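# Cap an LC fibre plug and rest it in manager

## Task

Seat the dust cap completely on the LC fibre jumper's plug, then leave that plug resting about level inside one ring of the cable manager below the switch. Only the cap may touch the plug's exposed tips. The jumper's cord must not be kinked, crushed or left sharply bent, and its far end must not be yanked. The robot must not fall or end up leaning, and nothing may be knocked about or pushed out of the work area.

## Robot and tools

Robot: a LinearBot, an omnidirectional base with a tall column. A carriage rides up and down the column (lift_m) and carries two identical six-joint arms, left and right, each ending in a two-finger gripper. The arm bases sit roughly 0.57 m + lift_m above the floor, and carriage parts hang about 0.15 m lower. Reach is about 0.78 m from the shoulder but only about 0.38 m below the arm base. Fingertips are thin (about 0.005 m in the closing direction, 0.02 m wide), which suits small parts like a fibre cap. Parked joints 1-6: 0, 0.05, 0.05, 1.45, 0, 0. Cameras: carriage_camera (fixed, forward, tilted about 20 degrees down), left_wrist_camera and right_wrist_camera (looking past the fingertips).

Frames: base frame has its origin on the floor below the base centre, x forward, y left, z up, metres. left_hand and right_hand in results are the midpoint between that hand's pads, in this frame, with quat_wxyz (hand z along the fingers, fingers open along hand y). The odometry frame is the base frame at scene start; base_odometry counts wheel turns only (slip counts as travel), heading in rad, left positive, -3.142 to 3.142. Hand readings tend to sit slightly above the true hand, especially at long reach.

Tool move: one action. "base" is an object with exactly one key, each a relative offset from where the base last measured itself: translate_m (metres, forward +, -2 to 2), strafe_m (metres, left +, -2 to 2) or rotate_rad (radians, counter-clockwise +, -6.3 to 6.3). "joints" is a single object for both arms, keyed by joint name, with absolute targets: lift_m 0 to 1 m; for each side X in left/right, X_joint1_rad -2.617 to 3.054 (turns arm about vertical, 0 forward, + left), X_joint2_rad 0 to 3.141 (shoulder: 0 upper arm back and level, 1.57 up, 3.14 forward), X_joint3_rad 0 to 3.141 (elbow: 0 folded, 3.14 straight), X_joint4_rad -1.57 to 1.57 (wrist pitch, + lifts fingertips), X_joint5_rad -1.57 to 1.57 (wrist yaw, + turns fingertips right), X_joint6_rad -2.094 to 2.094 (roll about finger axis, + clockwise seen from forearm), X_gripper_m 0 to 0.093 (pad gap in metres). Omitted joints keep prior targets. "speeds" (this action only): translate_m and strafe_m 0.02-0.5 m/s, rotate_rad 0.05-1.57 rad/s, lift_m 0.08-0.27 m/s. "min_time_s" 0.1-8 s sets a floor on arm/gripper motion duration; 2 s or more gives straighter, gentler hand paths; too short a value makes moves faster and can overshoot. "cameras": list of camera names or ["all"]; [] for none. "blocking": true/omitted waits until all motion rests; false returns in about 0.5 s while motion continues. A move with no action just reports state and images. Unknown keys make the call invalid; out-of-range values get it refused, and then the rest of that reply's move/wait/finished_scene calls are skipped.

Tool wait: seconds 0 to 10, optional cameras; returns state, early if running moves finish. Tool stop: brakes all running motions (braked ones report "stopped" and may keep pressing). Tool zoom_image: camera name plus region [x0, y0, x1, y1] in pixels of that camera's latest image, origin top-left, at most 504 by 504; useful to check the cap seating and tip contact. Tool read_manual: licence texts only. Tool finished_scene: scene (the current scene's integer number); ends the scene irreversibly, so the goal must hold without the robot.

Result lines: "move" reads done or the worst status. base_status/joint_status per motion: moving, done, off_target (resting away from target, possibly still pushing), contact_stop or time_out (target dropped, holding in place; later calls in that reply are skipped), not_followed (after "joint command not followed", a self- or arm-to-arm collision check withheld the targets), limit_stop_at_motor_heat. on_its_own lists uncommanded behaviour ("held at" = target, not reading). motor_effort is percent of max, bracket = peak in last action; lift effort dropping while lowering means a hand rests on something. Joint torques are in joint order, noisy with fixed offsets. Motor temperatures per arm: six joints then gripper. MOTOR HOT appears at 75 °C; at 100 °C the arm goes limp for 30-60 s (OVER-TEMPERATURE FAULT); park the arm to cool. Gripper readings can be a few mm off the true gap; when gripping a hard part the reading may be slightly below its width; to release, command well above the reading.

Cautions: thinking time passes in the scene while motions continue. Arms have no contact stop and keep pressing, then snap to target when freed, so approach slowly in small steps. Keep the plug's bare ferrules clear of fingers and surfaces; grip the plug body, not the tips, and guide the cap on gently. Handle the cord without pinching or bending it sharply and never drag on its far end. Do not let the arms collide or press on each other (a hard press ends the scene). Avoid high carriage with outstretched or loaded arms, sudden stops, and driving away while holding something fixed, all of which can tip the robot. If a drive gets stuck, back off about 0.2 m. Do not let parts fall or strike fixed objects hard.

Each tool is called after "Call:" as a command line: name --argument value for each argument, lists and objects as JSON in quotes; but a table of rows of numbers goes row by row, as --pt "numbers of a row", without its own name.

## Session

Call:
move

Scene clock: 0.00 s.
Joint torques (N m): no reading
Motor temperatures (°C): left_arm=[30 34 38 30 29 33 32] | right_arm=[31 36 36 30 31 30 33]
base_odometry: x=+0.000 y=+0.000 heading=+0.000
base_status: not commanded
joint_positions: lift_m=+0.300 left_joint1_rad=+0.009 left_joint2_rad=+0.036 left_joint3_rad=+0.044 left_joint4_rad=+1.438 left_joint5_rad=-0.049 left_joint6_rad=+0.018 left_gripper_m=+0.09396 right_joint1_rad=+0.000 right_joint2_rad=+0.053 right_joint3_rad=+0.056 right_joint4_rad=+1.416 right_joint5_rad=+0.010 right_joint6_rad=+0.042 right_gripper_m=+0.09396
joint_status: not commanded
motor_effort: lift_m=+35 drive_wheels=+1
left_hand: x=+0.2468 y=+0.3158 z=+1.2848 quat_wxyz=(+0.998, -0.024, +0.063, +0.015) (m; base frame)
right_hand: x=+0.2540 y=-0.3087 z=+1.2873 quat_wxyz=(+0.997, +0.006, +0.076, +0.020) (m; base frame)
pictures: carriage_camera, left_wrist_camera, right_wrist_camera
Images, in order (width x height): carriage_camera 896x504, left_wrist_camera 896x504, right_wrist_camera 896x504.

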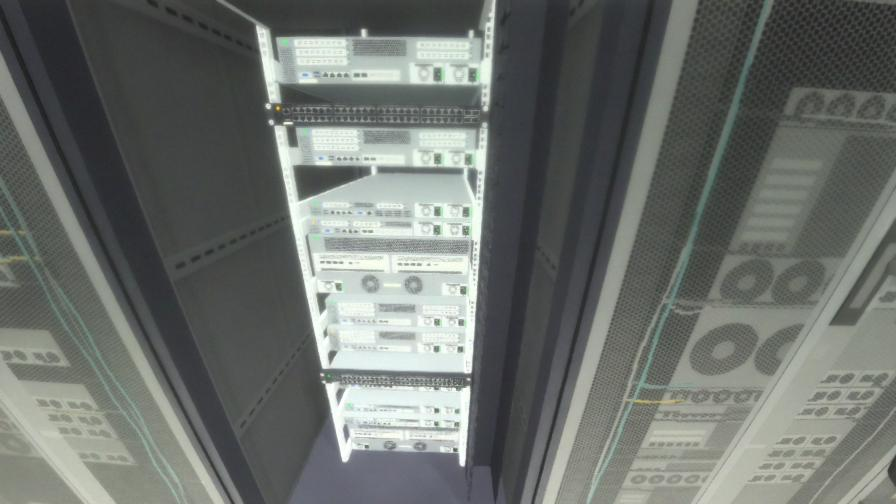

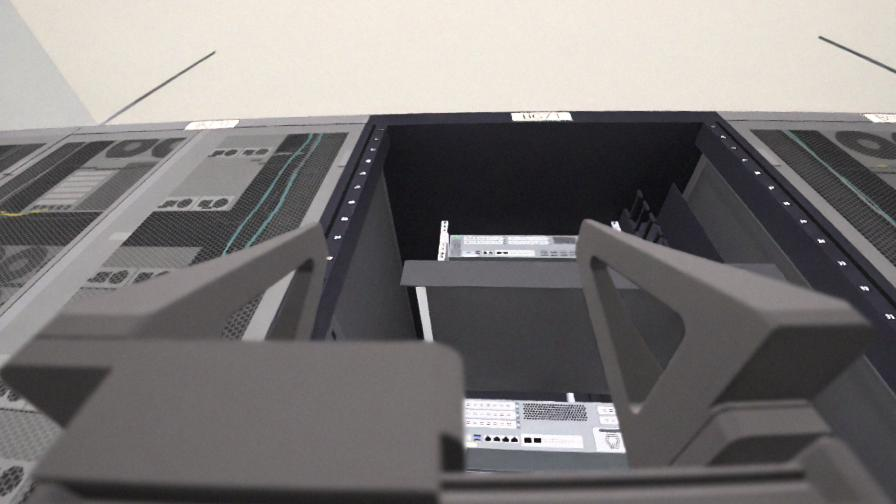

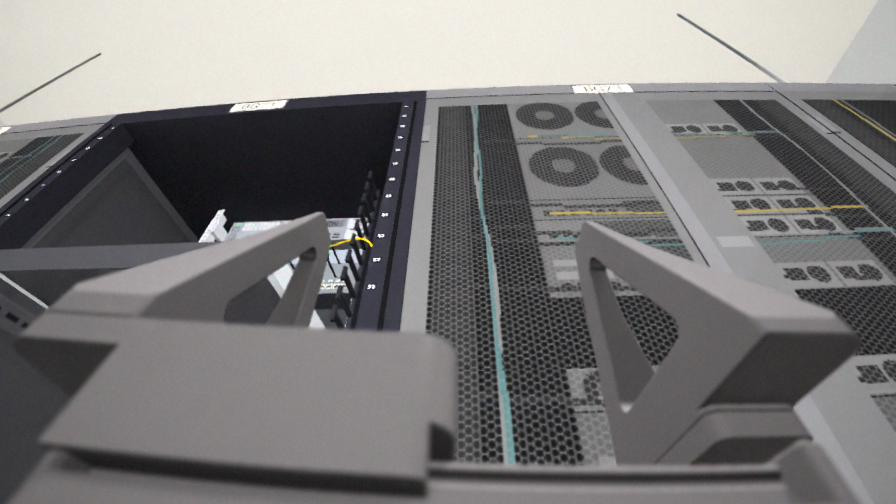

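Call:
zoom_image --camera "carriage_camera" --region '[250, 0, 500, 170]'

Call:
zoom_image --camera "carriage_camera" --region '[250, 150, 520, 320]'

Call:
zoom_image --camera "carriage_camera" --region '[280, 320, 530, 490]'

Call:
zoom_image --camera "right_wrist_camera" --region '[100, 80, 450, 340]'

Scaled by 2.016 from the camera's 896x504 image, which has a finer 1280x720 frame.

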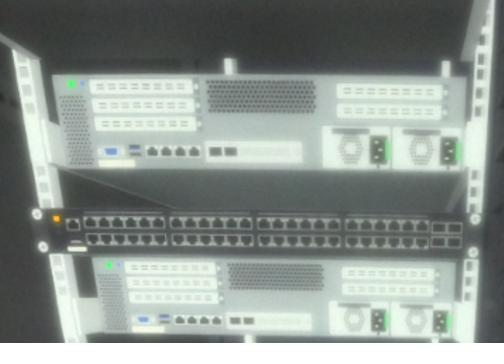

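Scaled by 1.867 from the camera's 896x504 image, which has a finer 1280x720 frame.

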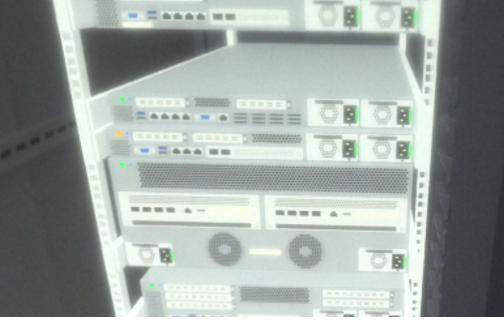

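Scaled by 2.016 from the camera's 896x504 image, which has a finer 1280x720 frame.

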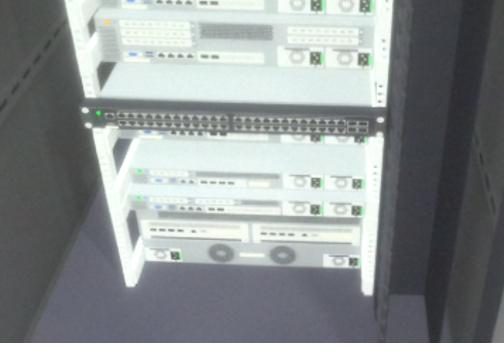

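Scaled by 1.440 from the camera's 896x504 image, which has a finer 1280x720 frame.

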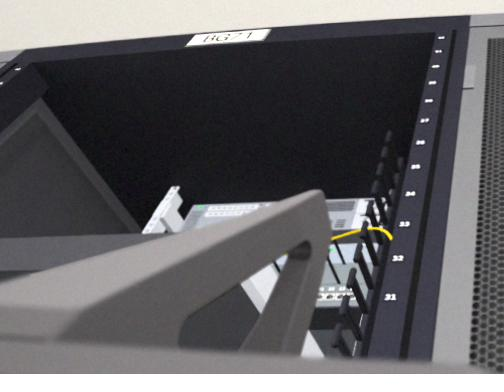

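Call:
move --joints '{"lift_m": 0.75}' --cameras '["all"]'

Scene clock: 12.37 s.
Joint torques (N m): left_arm=[0.08 3.67 6.52 -0.31 0.09 0.02] | right_arm=[-0.05 3.78 5.91 -0.18 -0.03 -0.11]
move: done
base_odometry: x=+0.000 y=+0.000 heading=+0.000
base_status: not commanded
joint_positions: lift_m=+0.750 left_joint1_rad=+0.009 left_joint2_rad=+0.036 left_joint3_rad=+0.044 left_joint4_rad=+1.438 left_joint5_rad=-0.049 left_joint6_rad=+0.018 left_gripper_m=+0.09396 right_joint1_rad=+0.000 right_joint2_rad=+0.053 right_joint3_rad=+0.056 right_joint4_rad=+1.416 right_joint5_rad=+0.010 right_joint6_rad=+0.042 right_gripper_m=+0.09396
joint_status: all done
motor_effort: lift_m=+35(43) drive_wheels=+1(5)
left_hand: x=+0.2468 y=+0.3158 z=+1.7348 quat_wxyz=(+0.998, -0.024, +0.063, +0.015) (m; base frame)
right_hand: x=+0.2540 y=-0.3087 z=+1.7373 quat_wxyz=(+0.997, +0.006, +0.076, +0.020) (m; base frame)
pictures: carriage_camera, left_wrist_camera, right_wrist_camera
Images, in order (width x height): carriage_camera 896x504, left_wrist_camera 896x504, right_wrist_camera 896x504.

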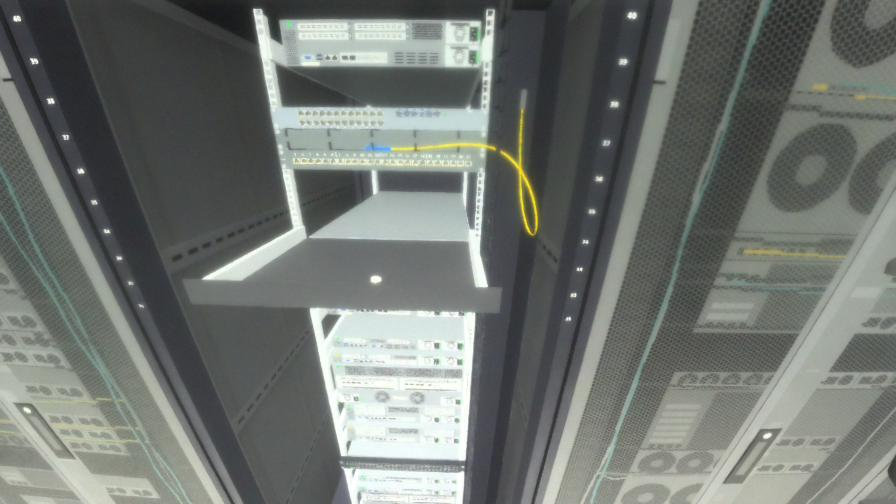

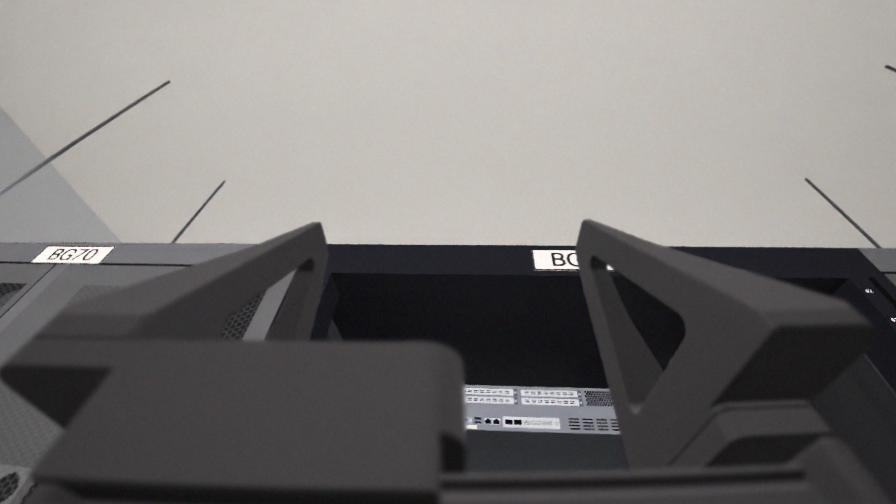

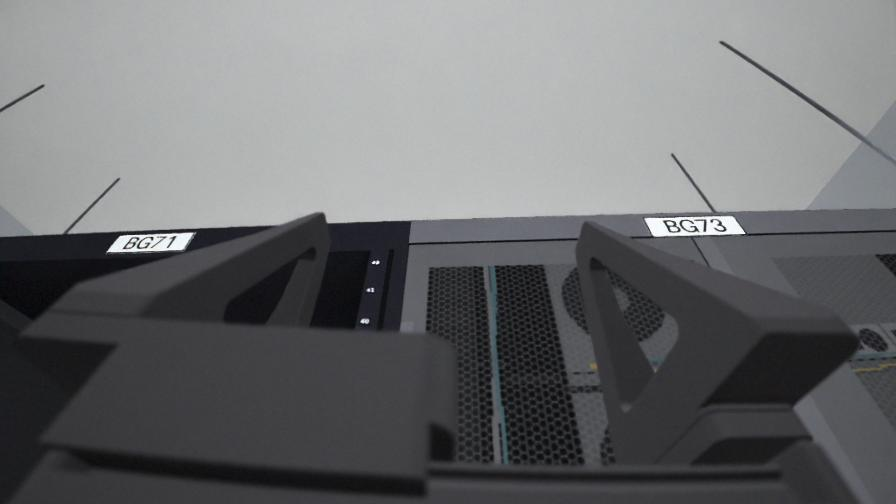

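Call:
zoom_image --camera "carriage_camera" --region '[260, 80, 420, 180]'

Call:
zoom_image --camera "carriage_camera" --region '[400, 80, 560, 250]'

Call:
zoom_image --camera "carriage_camera" --region '[180, 190, 520, 330]'

Scaled by 3.150 from the camera's 896x504 image, which has a finer 1280x720 frame.

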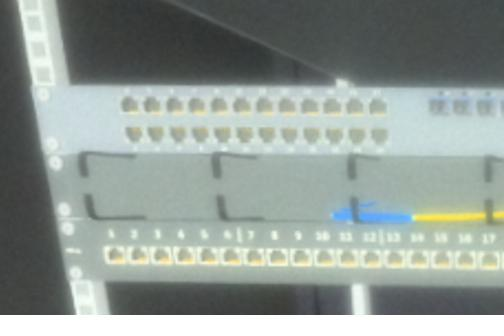

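Scaled by 2.965 from the camera's 896x504 image, which has a finer 1280x720 frame.

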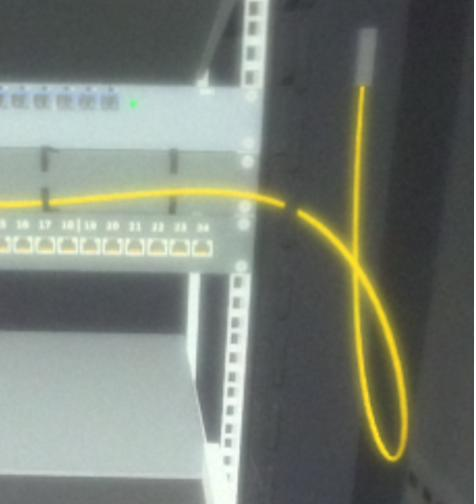

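Scaled by 1.482 from the camera's 896x504 image, which has a finer 1280x720 frame.

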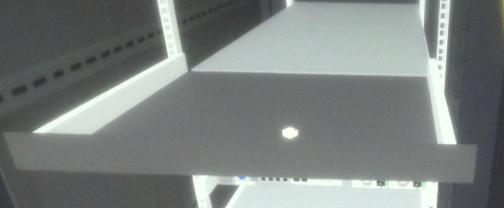

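Call:
move --base '{"strafe_m": 0.1}' --joints '{"lift_m": 0.95}' --speeds '{"strafe_m": 0.1}' --cameras '["carriage_camera"]'

Call:
zoom_image --camera "carriage_camera" --region '[300, 180, 500, 292]'

Call:
zoom_image --camera "carriage_camera" --region '[360, 350, 500, 430]'

Scene clock: 119.00 s.
Joint torques (N m): left_arm=[0.08 3.69 6.53 -0.31 0.09 0.02] | right_arm=[0.05 3.81 5.9 -0.17 0 -0.11]
move: done
base_odometry: x=+0.000 y=+0.100 heading=+0.001
base_status: done
joint_positions: lift_m=+0.950 left_joint1_rad=+0.009 left_joint2_rad=+0.036 left_joint3_rad=+0.044 left_joint4_rad=+1.438 left_joint5_rad=-0.049 left_joint6_rad=+0.018 left_gripper_m=+0.09396 right_joint1_rad=+0.000 right_joint2_rad=+0.053 right_joint3_rad=+0.056 right_joint4_rad=+1.416 right_joint5_rad=+0.010 right_joint6_rad=+0.042 right_gripper_m=+0.09396
joint_status: all done
motor_effort: lift_m=+35(43) drive_wheels=+6(12)
left_hand: x=+0.2468 y=+0.3158 z=+1.9348 quat_wxyz=(+0.998, -0.024, +0.063, +0.015) (m; base frame)
right_hand: x=+0.2540 y=-0.3087 z=+1.9373 quat_wxyz=(+0.997, +0.006, +0.076, +0.020) (m; base frame)
pictures: carriage_camera
Images, in order (width x height): carriage_camera 896x504.

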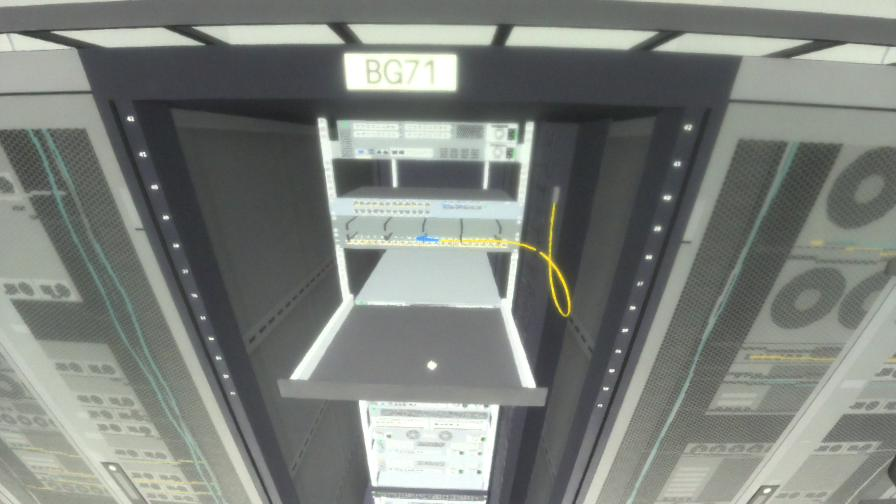

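Scaled by 2.520 from the camera's 896x504 image, which has a finer 1280x720 frame.

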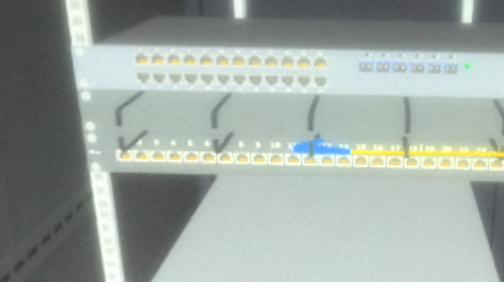

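Scaled by 3.600 from the camera's 896x504 image, which has a finer 1280x720 frame.

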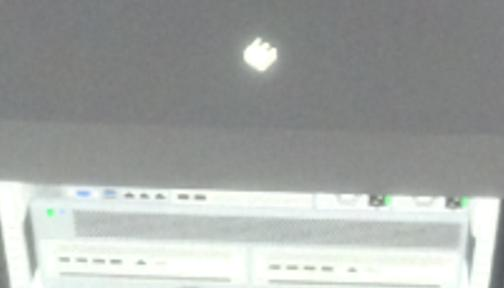

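Call:
move --joints '{"left_joint1_rad": -0.665, "left_joint2_rad": 1.467, "left_joint3_rad": 1.027, "left_joint4_rad": -0.43, "left_joint5_rad": 0, "left_joint6_rad": 0}' --min_time_s 3 --cameras '["left_wrist_camera", "carriage_camera"]'

Scene clock: 148.23 s.
Joint torques (N m): left_arm=[-0.58 -4.67 11.34 1.52 0.17 -0.09] | right_arm=[-0.05 3.78 5.93 -0.17 -0.03 -0.11]
Motor temperatures (°C): left_arm=[30 36 43 30 29 33 32] | right_arm=[31 37 40 30 31 30 33]
move: done
base_odometry: x=+0.000 y=+0.100 heading=+0.001
base_status: not commanded
joint_positions: lift_m=+0.950 left_joint1_rad=-0.657 left_joint2_rad=+1.455 left_joint3_rad=+0.988 left_joint4_rad=-0.421 left_joint5_rad=-0.013 left_joint6_rad=+0.011 left_gripper_m=+0.09396 right_joint1_rad=+0.000 right_joint2_rad=+0.053 right_joint3_rad=+0.056 right_joint4_rad=+1.416 right_joint5_rad=+0.010 right_joint6_rad=+0.042 right_gripper_m=+0.09396
joint_status: all done
motor_effort: lift_m=+35(36) drive_wheels=+6(8)
left_hand: x=+0.5269 y=+0.0693 z=+1.6306 quat_wxyz=(+0.320, +0.307, +0.891, -0.100) (m; base frame)
right_hand: x=+0.2540 y=-0.3087 z=+1.9373 quat_wxyz=(+0.997, +0.006, +0.076, +0.020) (m; base frame)
pictures: carriage_camera, left_wrist_camera
Images, in order (width x height): carriage_camera 896x504, left_wrist_camera 896x504.

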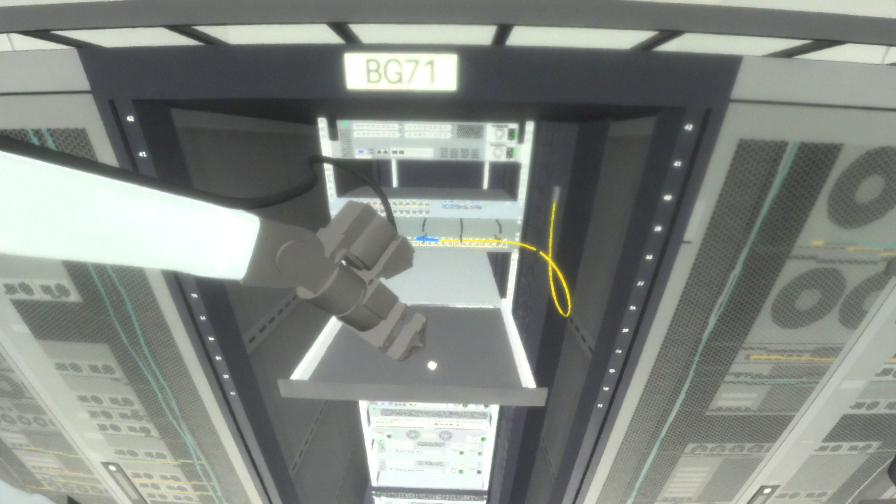

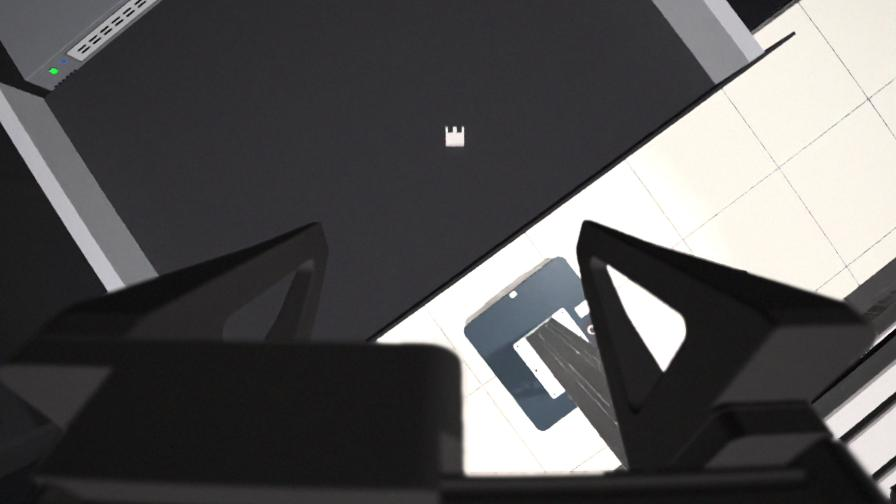

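Call:
zoom_image --camera "left_wrist_camera" --region '[425, 110, 485, 160]'

Scaled by 8.400 from the camera's 896x504 image, which has a finer 1280x720 frame.

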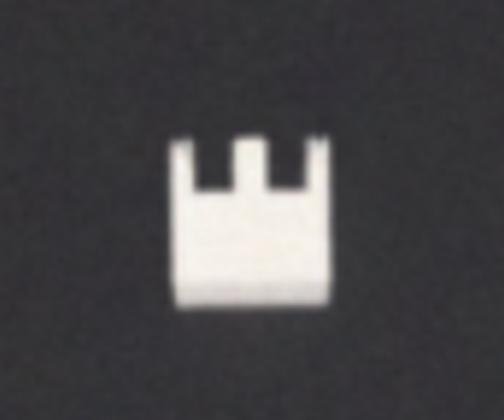

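Call:
move --joints '{"left_joint1_rad": -0.554, "left_joint2_rad": 1.276, "left_joint3_rad": 0.872, "left_joint4_rad": 0.204, "left_joint5_rad": -0.154, "left_joint6_rad": 0}' --min_time_s 2 --cameras '["left_wrist_camera"]'

Call:
zoom_image --camera "left_wrist_camera" --region '[300, 100, 600, 270]'

Scene clock: 184.53 s.
Joint torques (N m): left_arm=[0.69 -6.76 6.95 2.35 -0.09 -0.09] | right_arm=[-0.01 3.77 5.93 -0.18 -0.02 -0.11]
Motor temperatures (°C): left_arm=[30 37 51 33 29 33 32] | right_arm=[31 37 40 30 31 30 33]
move: done
base_odometry: x=+0.000 y=+0.100 heading=+0.001
base_status: not commanded
joint_positions: lift_m=+0.950 left_joint1_rad=-0.562 left_joint2_rad=+1.301 left_joint3_rad=+0.890 left_joint4_rad=+0.186 left_joint5_rad=-0.140 left_joint6_rad=+0.011 left_gripper_m=+0.09396 right_joint1_rad=+0.000 right_joint2_rad=+0.053 right_joint3_rad=+0.056 right_joint4_rad=+1.416 right_joint5_rad=+0.010 right_joint6_rad=+0.042 right_gripper_m=+0.09396
joint_status: all done
motor_effort: lift_m=+35(36) drive_wheels=+5(6)
left_hand: x=+0.5990 y=+0.0941 z=+1.7741 quat_wxyz=(+0.613, +0.179, +0.761, -0.116) (m; base frame)
right_hand: x=+0.2540 y=-0.3087 z=+1.9373 quat_wxyz=(+0.997, +0.006, +0.076, +0.020) (m; base frame)
pictures: left_wrist_camera
Images, in order (width x height): left_wrist_camera 896x504.

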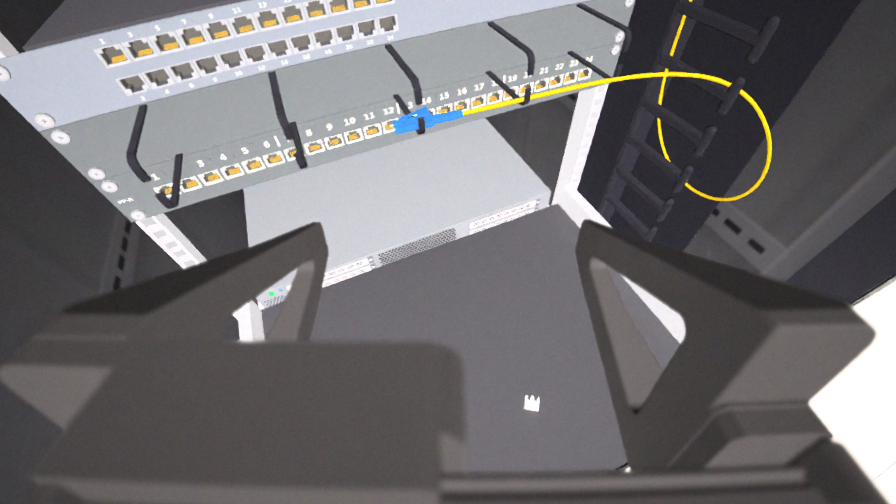

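Scaled by 1.680 from the camera's 896x504 image, which has a finer 1280x720 frame.

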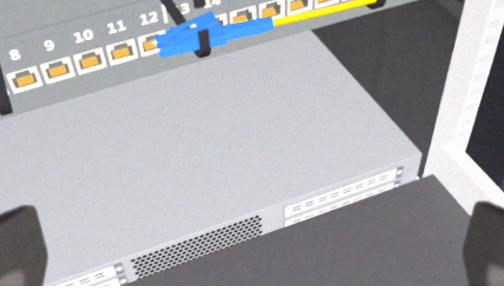

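Call:
zoom_image --camera "left_wrist_camera" --region '[370, 80, 480, 145]'

Call:
zoom_image --camera "left_wrist_camera" --region '[360, 0, 640, 160]'

Call:
zoom_image --camera "left_wrist_camera" --region '[510, 385, 560, 420]'

Scaled by 4.582 from the camera's 896x504 image, which has a finer 1280x720 frame.

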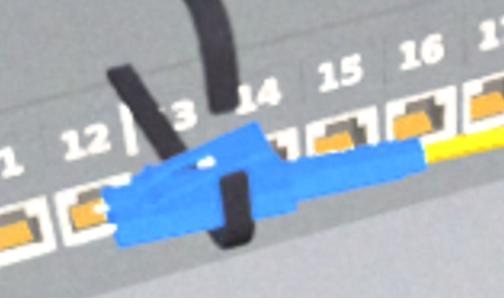

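Scaled by 1.800 from the camera's 896x504 image, which has a finer 1280x720 frame.

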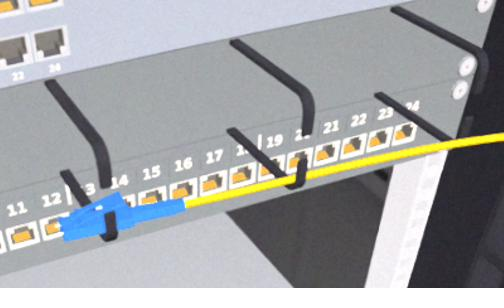

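Scaled by 10.080 from the camera's 896x504 image, which has a finer 1280x720 frame.

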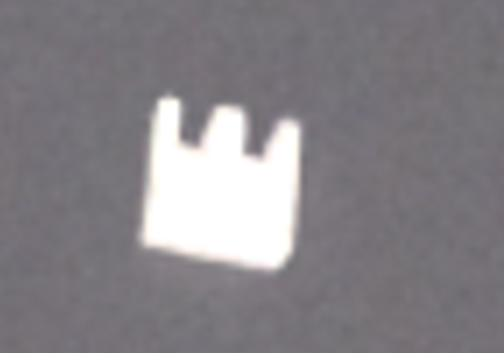

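Call:
move --joints '{"lift_m": 1.0, "left_joint1_rad": -0.93, "left_joint2_rad": 1.4595, "left_joint3_rad": 0.773, "left_joint4_rad": -0.21, "left_joint5_rad": -0.197, "left_joint6_rad": -0.24}' --min_time_s 2 --cameras '[]'

Call:
move --base '{"translate_m": 0.12}' --speeds '{"translate_m": 0.06}' --cameras '["left_wrist_camera", "carriage_camera"]'

Call:
zoom_image --camera "carriage_camera" --region '[380, 200, 540, 300]'

Scene clock: 337.13 s.
Joint torques (N m): left_arm=[-0.55 -4.34 6.27 1.54 -0.16 -0.11] | right_arm=[-0.03 3.78 5.94 -0.17 -0.02 -0.11]
Motor temperatures (°C): left_arm=[29 41 46 44 29 33 32] | right_arm=[31 36 41 30 31 30 33]
move: done
base_odometry: x=+0.000 y=+0.100 heading=+0.001
base_status: not commanded
joint_positions: lift_m=+1.000 left_joint1_rad=-0.923 left_joint2_rad=+1.448 left_joint3_rad=+0.789 left_joint4_rad=-0.202 left_joint5_rad=-0.183 left_joint6_rad=-0.228 left_gripper_m=+0.09396 right_joint1_rad=+0.000 right_joint2_rad=+0.053 right_joint3_rad=+0.056 right_joint4_rad=+1.416 right_joint5_rad=+0.010 right_joint6_rad=+0.042 right_gripper_m=+0.09396
joint_status: all done
motor_effort: lift_m=+35(43) drive_wheels=+2(8)
left_hand: x=+0.4686 y=+0.0248 z=+1.6411 quat_wxyz=(+0.337, +0.288, +0.889, -0.116) (m; base frame)
right_hand: x=+0.2540 y=-0.3087 z=+1.9873 quat_wxyz=(+0.997, +0.006, +0.076, +0.020) (m; base frame)
pictures: none
No camera images: "cameras" was empty.

Scene clock: 339.67 s.
Joint torques (N m): left_arm=[-0.38 -4.34 6.28 1.57 -0.13 -0.08] | right_arm=[-0.03 3.84 5.91 -0.16 -0.02 -0.12]
move: done
base_odometry: x=+0.120 y=+0.100 heading=+0.001
base_status: done
joint_positions: lift_m=+1.000 left_joint1_rad=-0.925 left_joint2_rad=+1.448 left_joint3_rad=+0.789 left_joint4_rad=-0.205 left_joint5_rad=-0.186 left_joint6_rad=-0.229 left_gripper_m=+0.09396 right_joint1_rad=+0.000 right_joint2_rad=+0.053 right_joint3_rad=+0.056 right_joint4_rad=+1.416 right_joint5_rad=+0.010 right_joint6_rad=+0.042 right_gripper_m=+0.09396
joint_status: not commanded
motor_effort: lift_m=+35(36) drive_wheels=-3(11)
left_hand: x=+0.4680 y=+0.0251 z=+1.6407 quat_wxyz=(+0.336, +0.288, +0.889, -0.115) (m; base frame)
right_hand: x=+0.2540 y=-0.3087 z=+1.9873 quat_wxyz=(+0.997, +0.006, +0.076, +0.020) (m; base frame)
pictures: carriage_camera, left_wrist_camera
Images, in order (width x height): carriage_camera 896x504, left_wrist_camera 896x504.

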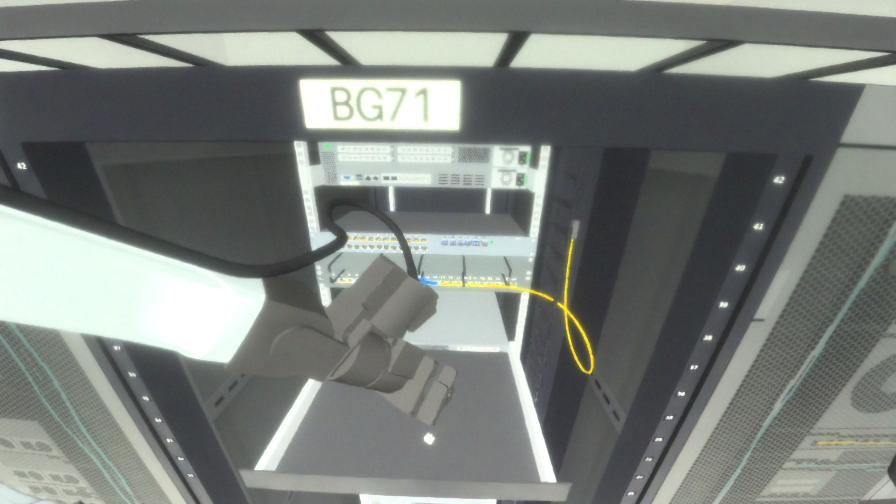

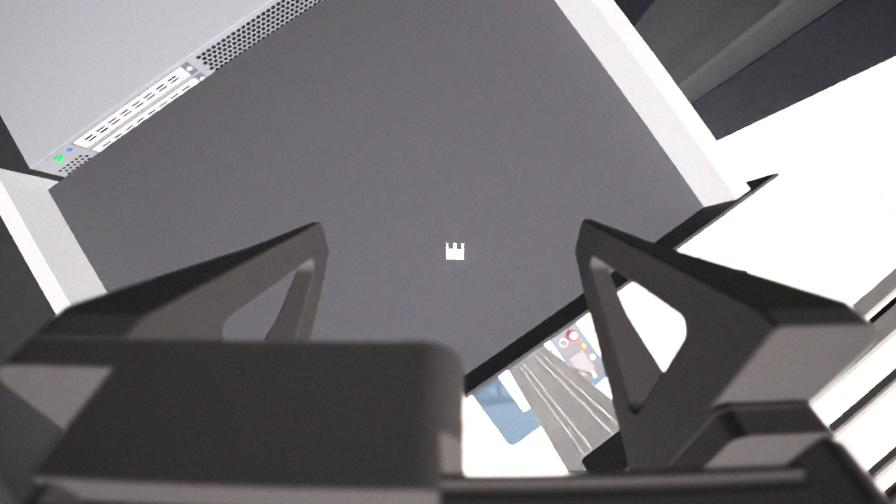

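Scaled by 3.150 from the camera's 896x504 image, which has a finer 1280x720 frame.

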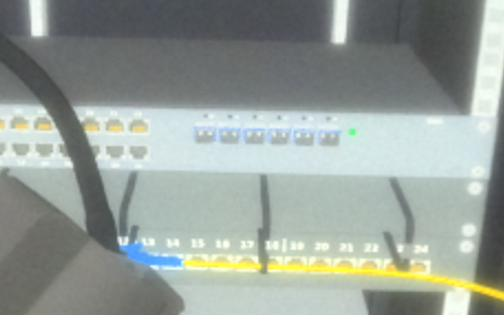

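Call:
zoom_image --camera "left_wrist_camera" --region '[425, 230, 485, 275]'

Scaled by 8.400 from the camera's 896x504 image, which has a finer 1280x720 frame.

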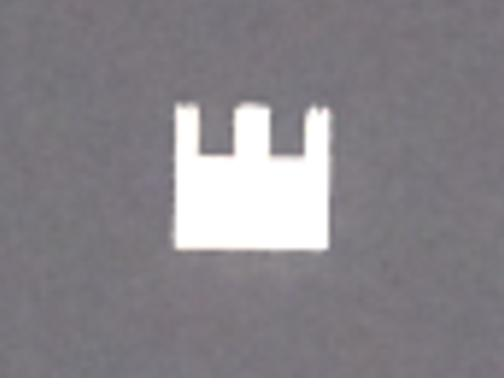

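Call:
move --joints '{"lift_m": 0.93, "left_joint1_rad": -0.934, "left_joint2_rad": 1.44, "left_joint3_rad": 0.756, "left_joint4_rad": -0.213, "left_joint5_rad": -0.197, "left_joint6_rad": -0.24, "left_gripper_m": 0.05}' --cameras '["left_wrist_camera"]'

Call:
zoom_image --camera "left_wrist_camera" --region '[371, 180, 531, 280]'

Scene clock: 387.63 s.
Joint torques (N m): left_arm=[-0.68 -5.85 6.87 1.63 -0.11 -0.09] | right_arm=[-0.03 3.81 5.94 -0.17 -0.02 -0.11]
move: done
base_odometry: x=+0.120 y=+0.100 heading=+0.001
base_status: not commanded
joint_positions: lift_m=+0.930 left_joint1_rad=-0.925 left_joint2_rad=+1.448 left_joint3_rad=+0.764 left_joint4_rad=-0.219 left_joint5_rad=-0.188 left_joint6_rad=-0.230 left_gripper_m=+0.05013 right_joint1_rad=+0.000 right_joint2_rad=+0.053 right_joint3_rad=+0.056 right_joint4_rad=+1.416 right_joint5_rad=+0.010 right_joint6_rad=+0.042 right_gripper_m=+0.09396
joint_status: all done
motor_effort: lift_m=+35(36) drive_wheels=-4(5)
left_hand: x=+0.4622 y=+0.0334 z=+1.5588 quat_wxyz=(+0.322, +0.291, +0.895, -0.104) (m; base frame)
right_hand: x=+0.2540 y=-0.3087 z=+1.9173 quat_wxyz=(+0.997, +0.006, +0.076, +0.020) (m; base frame)
pictures: left_wrist_camera
Images, in order (width x height): left_wrist_camera 896x504.

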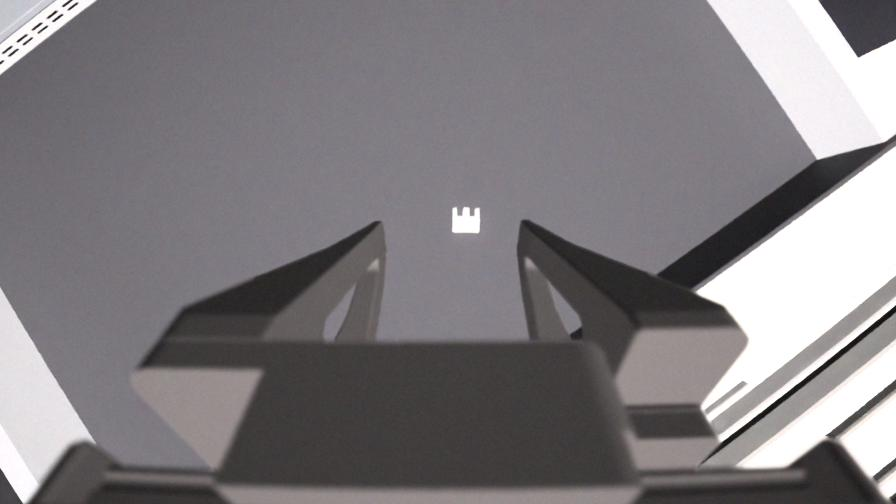

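Scaled by 3.150 from the camera's 896x504 image, which has a finer 1280x720 frame.

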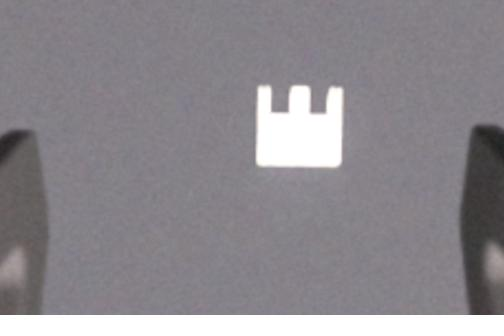

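Call:
move --joints '{"lift_m": 0.91, "left_joint1_rad": -0.945, "left_joint2_rad": 1.483, "left_joint3_rad": 0.783, "left_joint4_rad": -0.21, "left_gripper_m": 0.03}' --cameras '["left_wrist_camera"]'

Call:
zoom_image --camera "left_wrist_camera" --region '[371, 180, 531, 280]'

Scene clock: 407.30 s.
Joint torques (N m): left_arm=[-0.57 -5.03 9.11 1.59 -0.11 -0.1] | right_arm=[-0.05 3.78 5.94 -0.16 -0.02 -0.11]
move: done
base_odometry: x=+0.120 y=+0.100 heading=+0.001
base_status: not commanded
joint_positions: lift_m=+0.910 left_joint1_rad=-0.937 left_joint2_rad=+1.479 left_joint3_rad=+0.764 left_joint4_rad=-0.217 left_joint5_rad=-0.189 left_joint6_rad=-0.230 left_gripper_m=+0.03013 right_joint1_rad=+0.000 right_joint2_rad=+0.053 right_joint3_rad=+0.056 right_joint4_rad=+1.416 right_joint5_rad=+0.010 right_joint6_rad=+0.042 right_gripper_m=+0.09396
joint_status: all done
motor_effort: lift_m=+35(36) drive_wheels=+0(4)
left_hand: x=+0.4584 y=+0.0313 z=+1.5285 quat_wxyz=(+0.310, +0.300, +0.897, -0.097) (m; base frame)
right_hand: x=+0.2540 y=-0.3087 z=+1.8973 quat_wxyz=(+0.997, +0.006, +0.076, +0.020) (m; base frame)
pictures: left_wrist_camera
Images, in order (width x height): left_wrist_camera 896x504.

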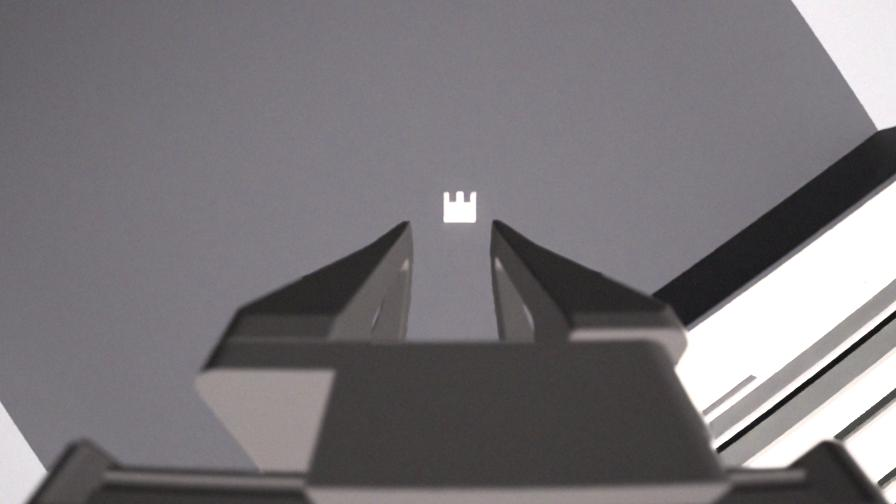

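Scaled by 3.150 from the camera's 896x504 image, which has a finer 1280x720 frame.

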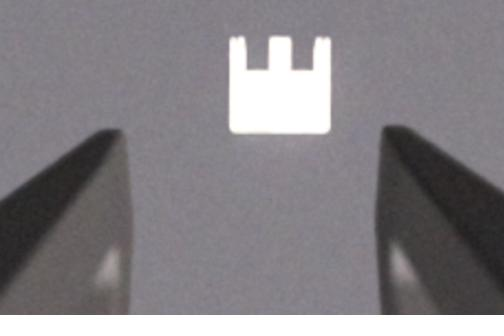

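Call:
move --joints '{"left_joint1_rad": -0.945, "left_joint2_rad": 1.526, "left_joint3_rad": 0.818, "left_joint4_rad": -0.204}' --cameras '["left_wrist_camera"]'

Call:
zoom_image --camera "left_wrist_camera" --region '[371, 180, 531, 280]'

Scene clock: 423.07 s.
Joint torques (N m): left_arm=[-0.57 -4.79 10.55 1.62 -0.11 -0.09] | right_arm=[-0.03 3.79 5.91 -0.17 -0.02 -0.11]
move: done
base_odometry: x=+0.120 y=+0.100 heading=+0.001
base_status: not commanded
joint_positions: lift_m=+0.910 left_joint1_rad=-0.937 left_joint2_rad=+1.516 left_joint3_rad=+0.782 left_joint4_rad=-0.216 left_joint5_rad=-0.189 left_joint6_rad=-0.230 left_gripper_m=+0.03013 right_joint1_rad=+0.000 right_joint2_rad=+0.053 right_joint3_rad=+0.056 right_joint4_rad=+1.416 right_joint5_rad=+0.010 right_joint6_rad=+0.042 right_gripper_m=+0.09396
joint_status: all done
motor_effort: lift_m=+35(35) drive_wheels=+2(6)
left_hand: x=+0.4607 y=+0.0282 z=+1.5222 quat_wxyz=(+0.303, +0.301, +0.899, -0.092) (m; base frame)
right_hand: x=+0.2540 y=-0.3087 z=+1.8973 quat_wxyz=(+0.997, +0.006, +0.076, +0.020) (m; base frame)
pictures: left_wrist_camera
Images, in order (width x height): left_wrist_camera 896x504.

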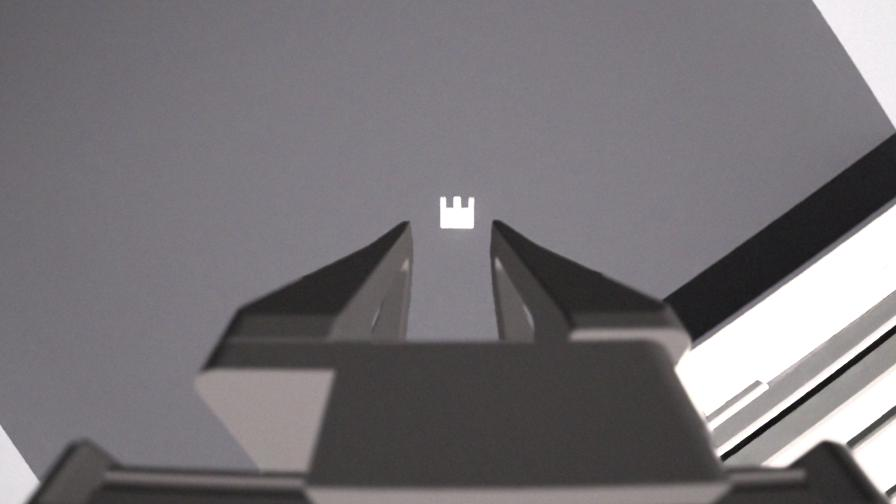

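Scaled by 3.150 from the camera's 896x504 image, which has a finer 1280x720 frame.

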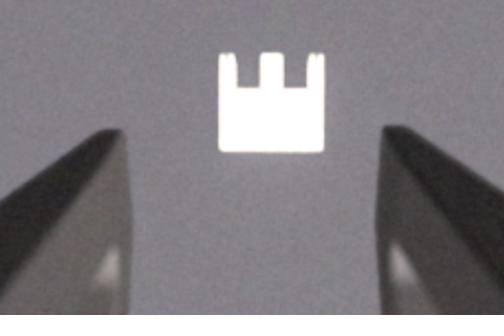

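Call:
move --joints '{"left_joint1_rad": -0.945, "left_joint2_rad": 1.556, "left_joint3_rad": 0.846, "left_joint4_rad": -0.2}' --cameras '["left_wrist_camera"]'

Call:
zoom_image --camera "left_wrist_camera" --region '[371, 180, 531, 280]'

Scene clock: 433.13 s.
Joint torques (N m): left_arm=[-0.55 -4.94 10.39 1.63 -0.11 -0.09] | right_arm=[-0.03 3.77 5.93 -0.16 -0.02 -0.11]
move: done
base_odometry: x=+0.120 y=+0.100 heading=+0.001
base_status: not commanded
joint_positions: lift_m=+0.910 left_joint1_rad=-0.937 left_joint2_rad=+1.545 left_joint3_rad=+0.811 left_joint4_rad=-0.212 left_joint5_rad=-0.189 left_joint6_rad=-0.230 left_gripper_m=+0.03013 right_joint1_rad=+0.000 right_joint2_rad=+0.053 right_joint3_rad=+0.056 right_joint4_rad=+1.416 right_joint5_rad=+0.010 right_joint6_rad=+0.042 right_gripper_m=+0.09396
joint_status: all done
motor_effort: lift_m=+35(35) drive_wheels=+0(6)
left_hand: x=+0.4658 y=+0.0212 z=+1.5235 quat_wxyz=(+0.305, +0.301, +0.899, -0.094) (m; base frame)
right_hand: x=+0.2540 y=-0.3087 z=+1.8973 quat_wxyz=(+0.997, +0.006, +0.076, +0.020) (m; base frame)
pictures: left_wrist_camera
Images, in order (width x height): left_wrist_camera 896x504.

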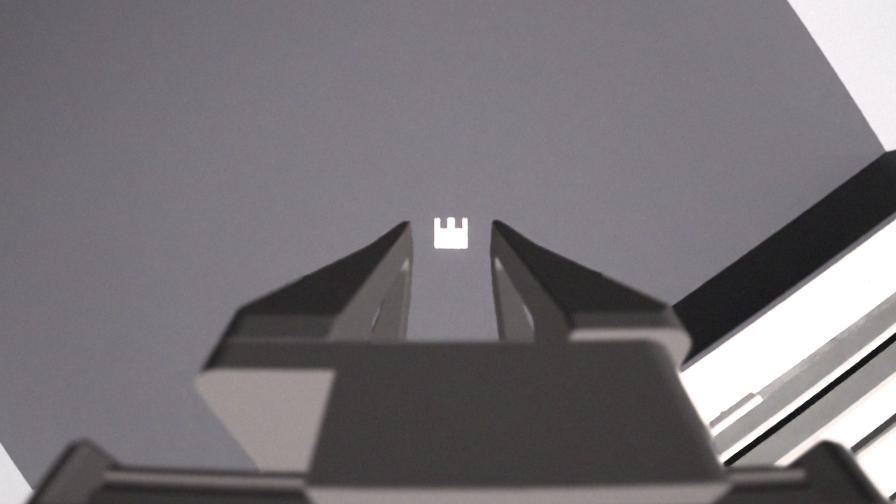

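Scaled by 3.150 from the camera's 896x504 image, which has a finer 1280x720 frame.

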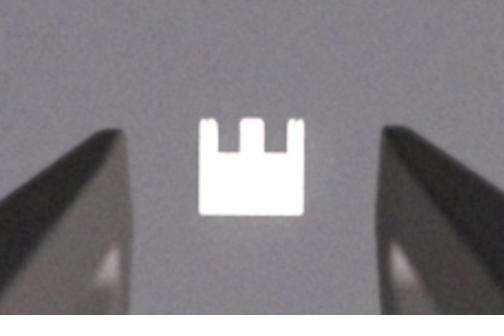

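Call:
move --joints '{"lift_m": 0.902}' --speeds '{"lift_m": 0.08}' --cameras '["left_wrist_camera"]'

Call:
zoom_image --camera "left_wrist_camera" --region '[371, 180, 531, 280]'

Scene clock: 440.47 s.
Joint torques (N m): left_arm=[-0.57 -5.26 10 1.61 -0.11 -0.09] | right_arm=[-0.02 3.78 5.93 -0.17 -0.02 -0.11]
move: done
base_odometry: x=+0.120 y=+0.100 heading=+0.001
base_status: not commanded
joint_positions: lift_m=+0.902 left_joint1_rad=-0.937 left_joint2_rad=+1.549 left_joint3_rad=+0.816 left_joint4_rad=-0.210 left_joint5_rad=-0.190 left_joint6_rad=-0.230 left_gripper_m=+0.03013 right_joint1_rad=+0.000 right_joint2_rad=+0.053 right_joint3_rad=+0.056 right_joint4_rad=+1.416 right_joint5_rad=+0.010 right_joint6_rad=+0.042 right_gripper_m=+0.09396
joint_status: all done
motor_effort: lift_m=+34(35) drive_wheels=+1(5)
left_hand: x=+0.4670 y=+0.0197 z=+1.5163 quat_wxyz=(+0.307, +0.300, +0.898, -0.095) (m; base frame)
right_hand: x=+0.2540 y=-0.3087 z=+1.8894 quat_wxyz=(+0.997, +0.006, +0.076, +0.020) (m; base frame)
pictures: left_wrist_camera
Images, in order (width x height): left_wrist_camera 896x504.

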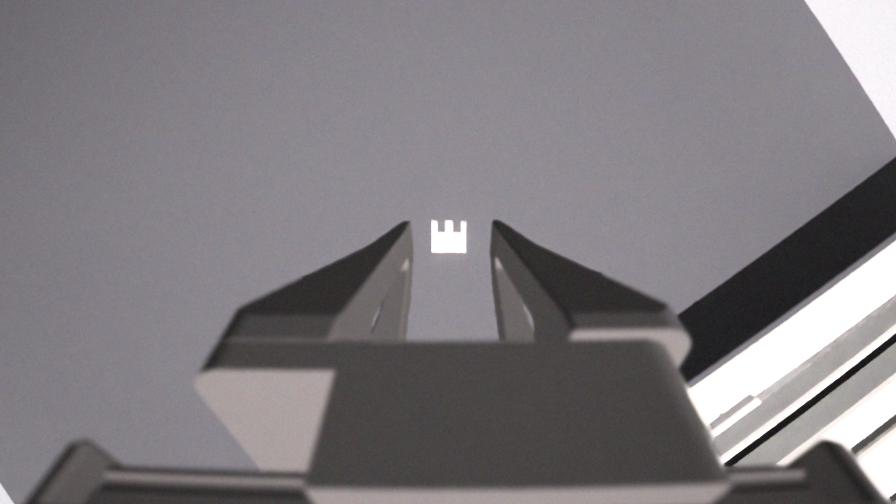

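Scaled by 3.150 from the camera's 896x504 image, which has a finer 1280x720 frame.

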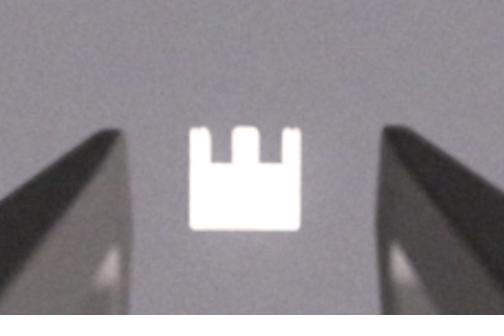

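Call:
move --joints '{"left_joint1_rad": -0.945, "left_joint2_rad": 1.554, "left_joint3_rad": 0.79, "left_joint4_rad": -0.195, "left_gripper_m": 0.024}' --cameras '["left_wrist_camera"]'

Call:
zoom_image --camera "left_wrist_camera" --region '[391, 190, 511, 265]'

Scene clock: 458.80 s.
Joint torques (N m): left_arm=[-0.59 -5.44 6.02 1.61 -0.1 -0.09] | right_arm=[-0.06 3.78 5.9 -0.17 -0.02 -0.11]
Motor temperatures (°C): left_arm=[29 39 52 43 29 33 32] | right_arm=[31 36 41 30 31 30 33]
move: done
base_odometry: x=+0.120 y=+0.100 heading=+0.001
base_status: not commanded
joint_positions: lift_m=+0.902 left_joint1_rad=-0.937 left_joint2_rad=+1.549 left_joint3_rad=+0.805 left_joint4_rad=-0.207 left_joint5_rad=-0.190 left_joint6_rad=-0.230 left_gripper_m=+0.02413 right_joint1_rad=+0.000 right_joint2_rad=+0.053 right_joint3_rad=+0.056 right_joint4_rad=+1.416 right_joint5_rad=+0.010 right_joint6_rad=+0.042 right_gripper_m=+0.09396
joint_status: all done
motor_effort: lift_m=+34(34) drive_wheels=+3(5)
left_hand: x=+0.4652 y=+0.0222 z=+1.5126 quat_wxyz=(+0.303, +0.301, +0.899, -0.092) (m; base frame)
right_hand: x=+0.2540 y=-0.3087 z=+1.8894 quat_wxyz=(+0.997, +0.006, +0.076, +0.020) (m; base frame)
pictures: left_wrist_camera
Images, in order (width x height): left_wrist_camera 896x504.

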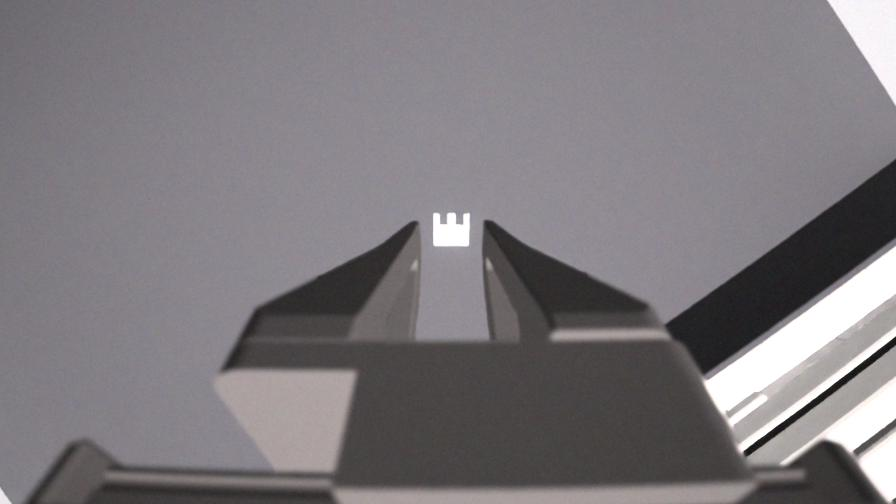

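Scaled by 4.200 from the camera's 896x504 image, which has a finer 1280x720 frame.

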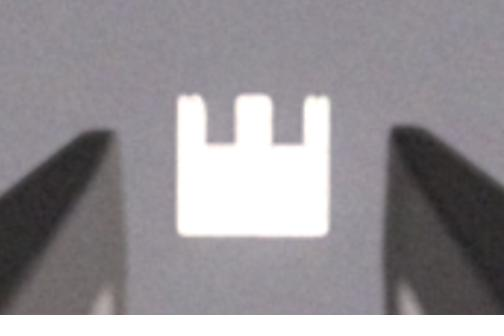

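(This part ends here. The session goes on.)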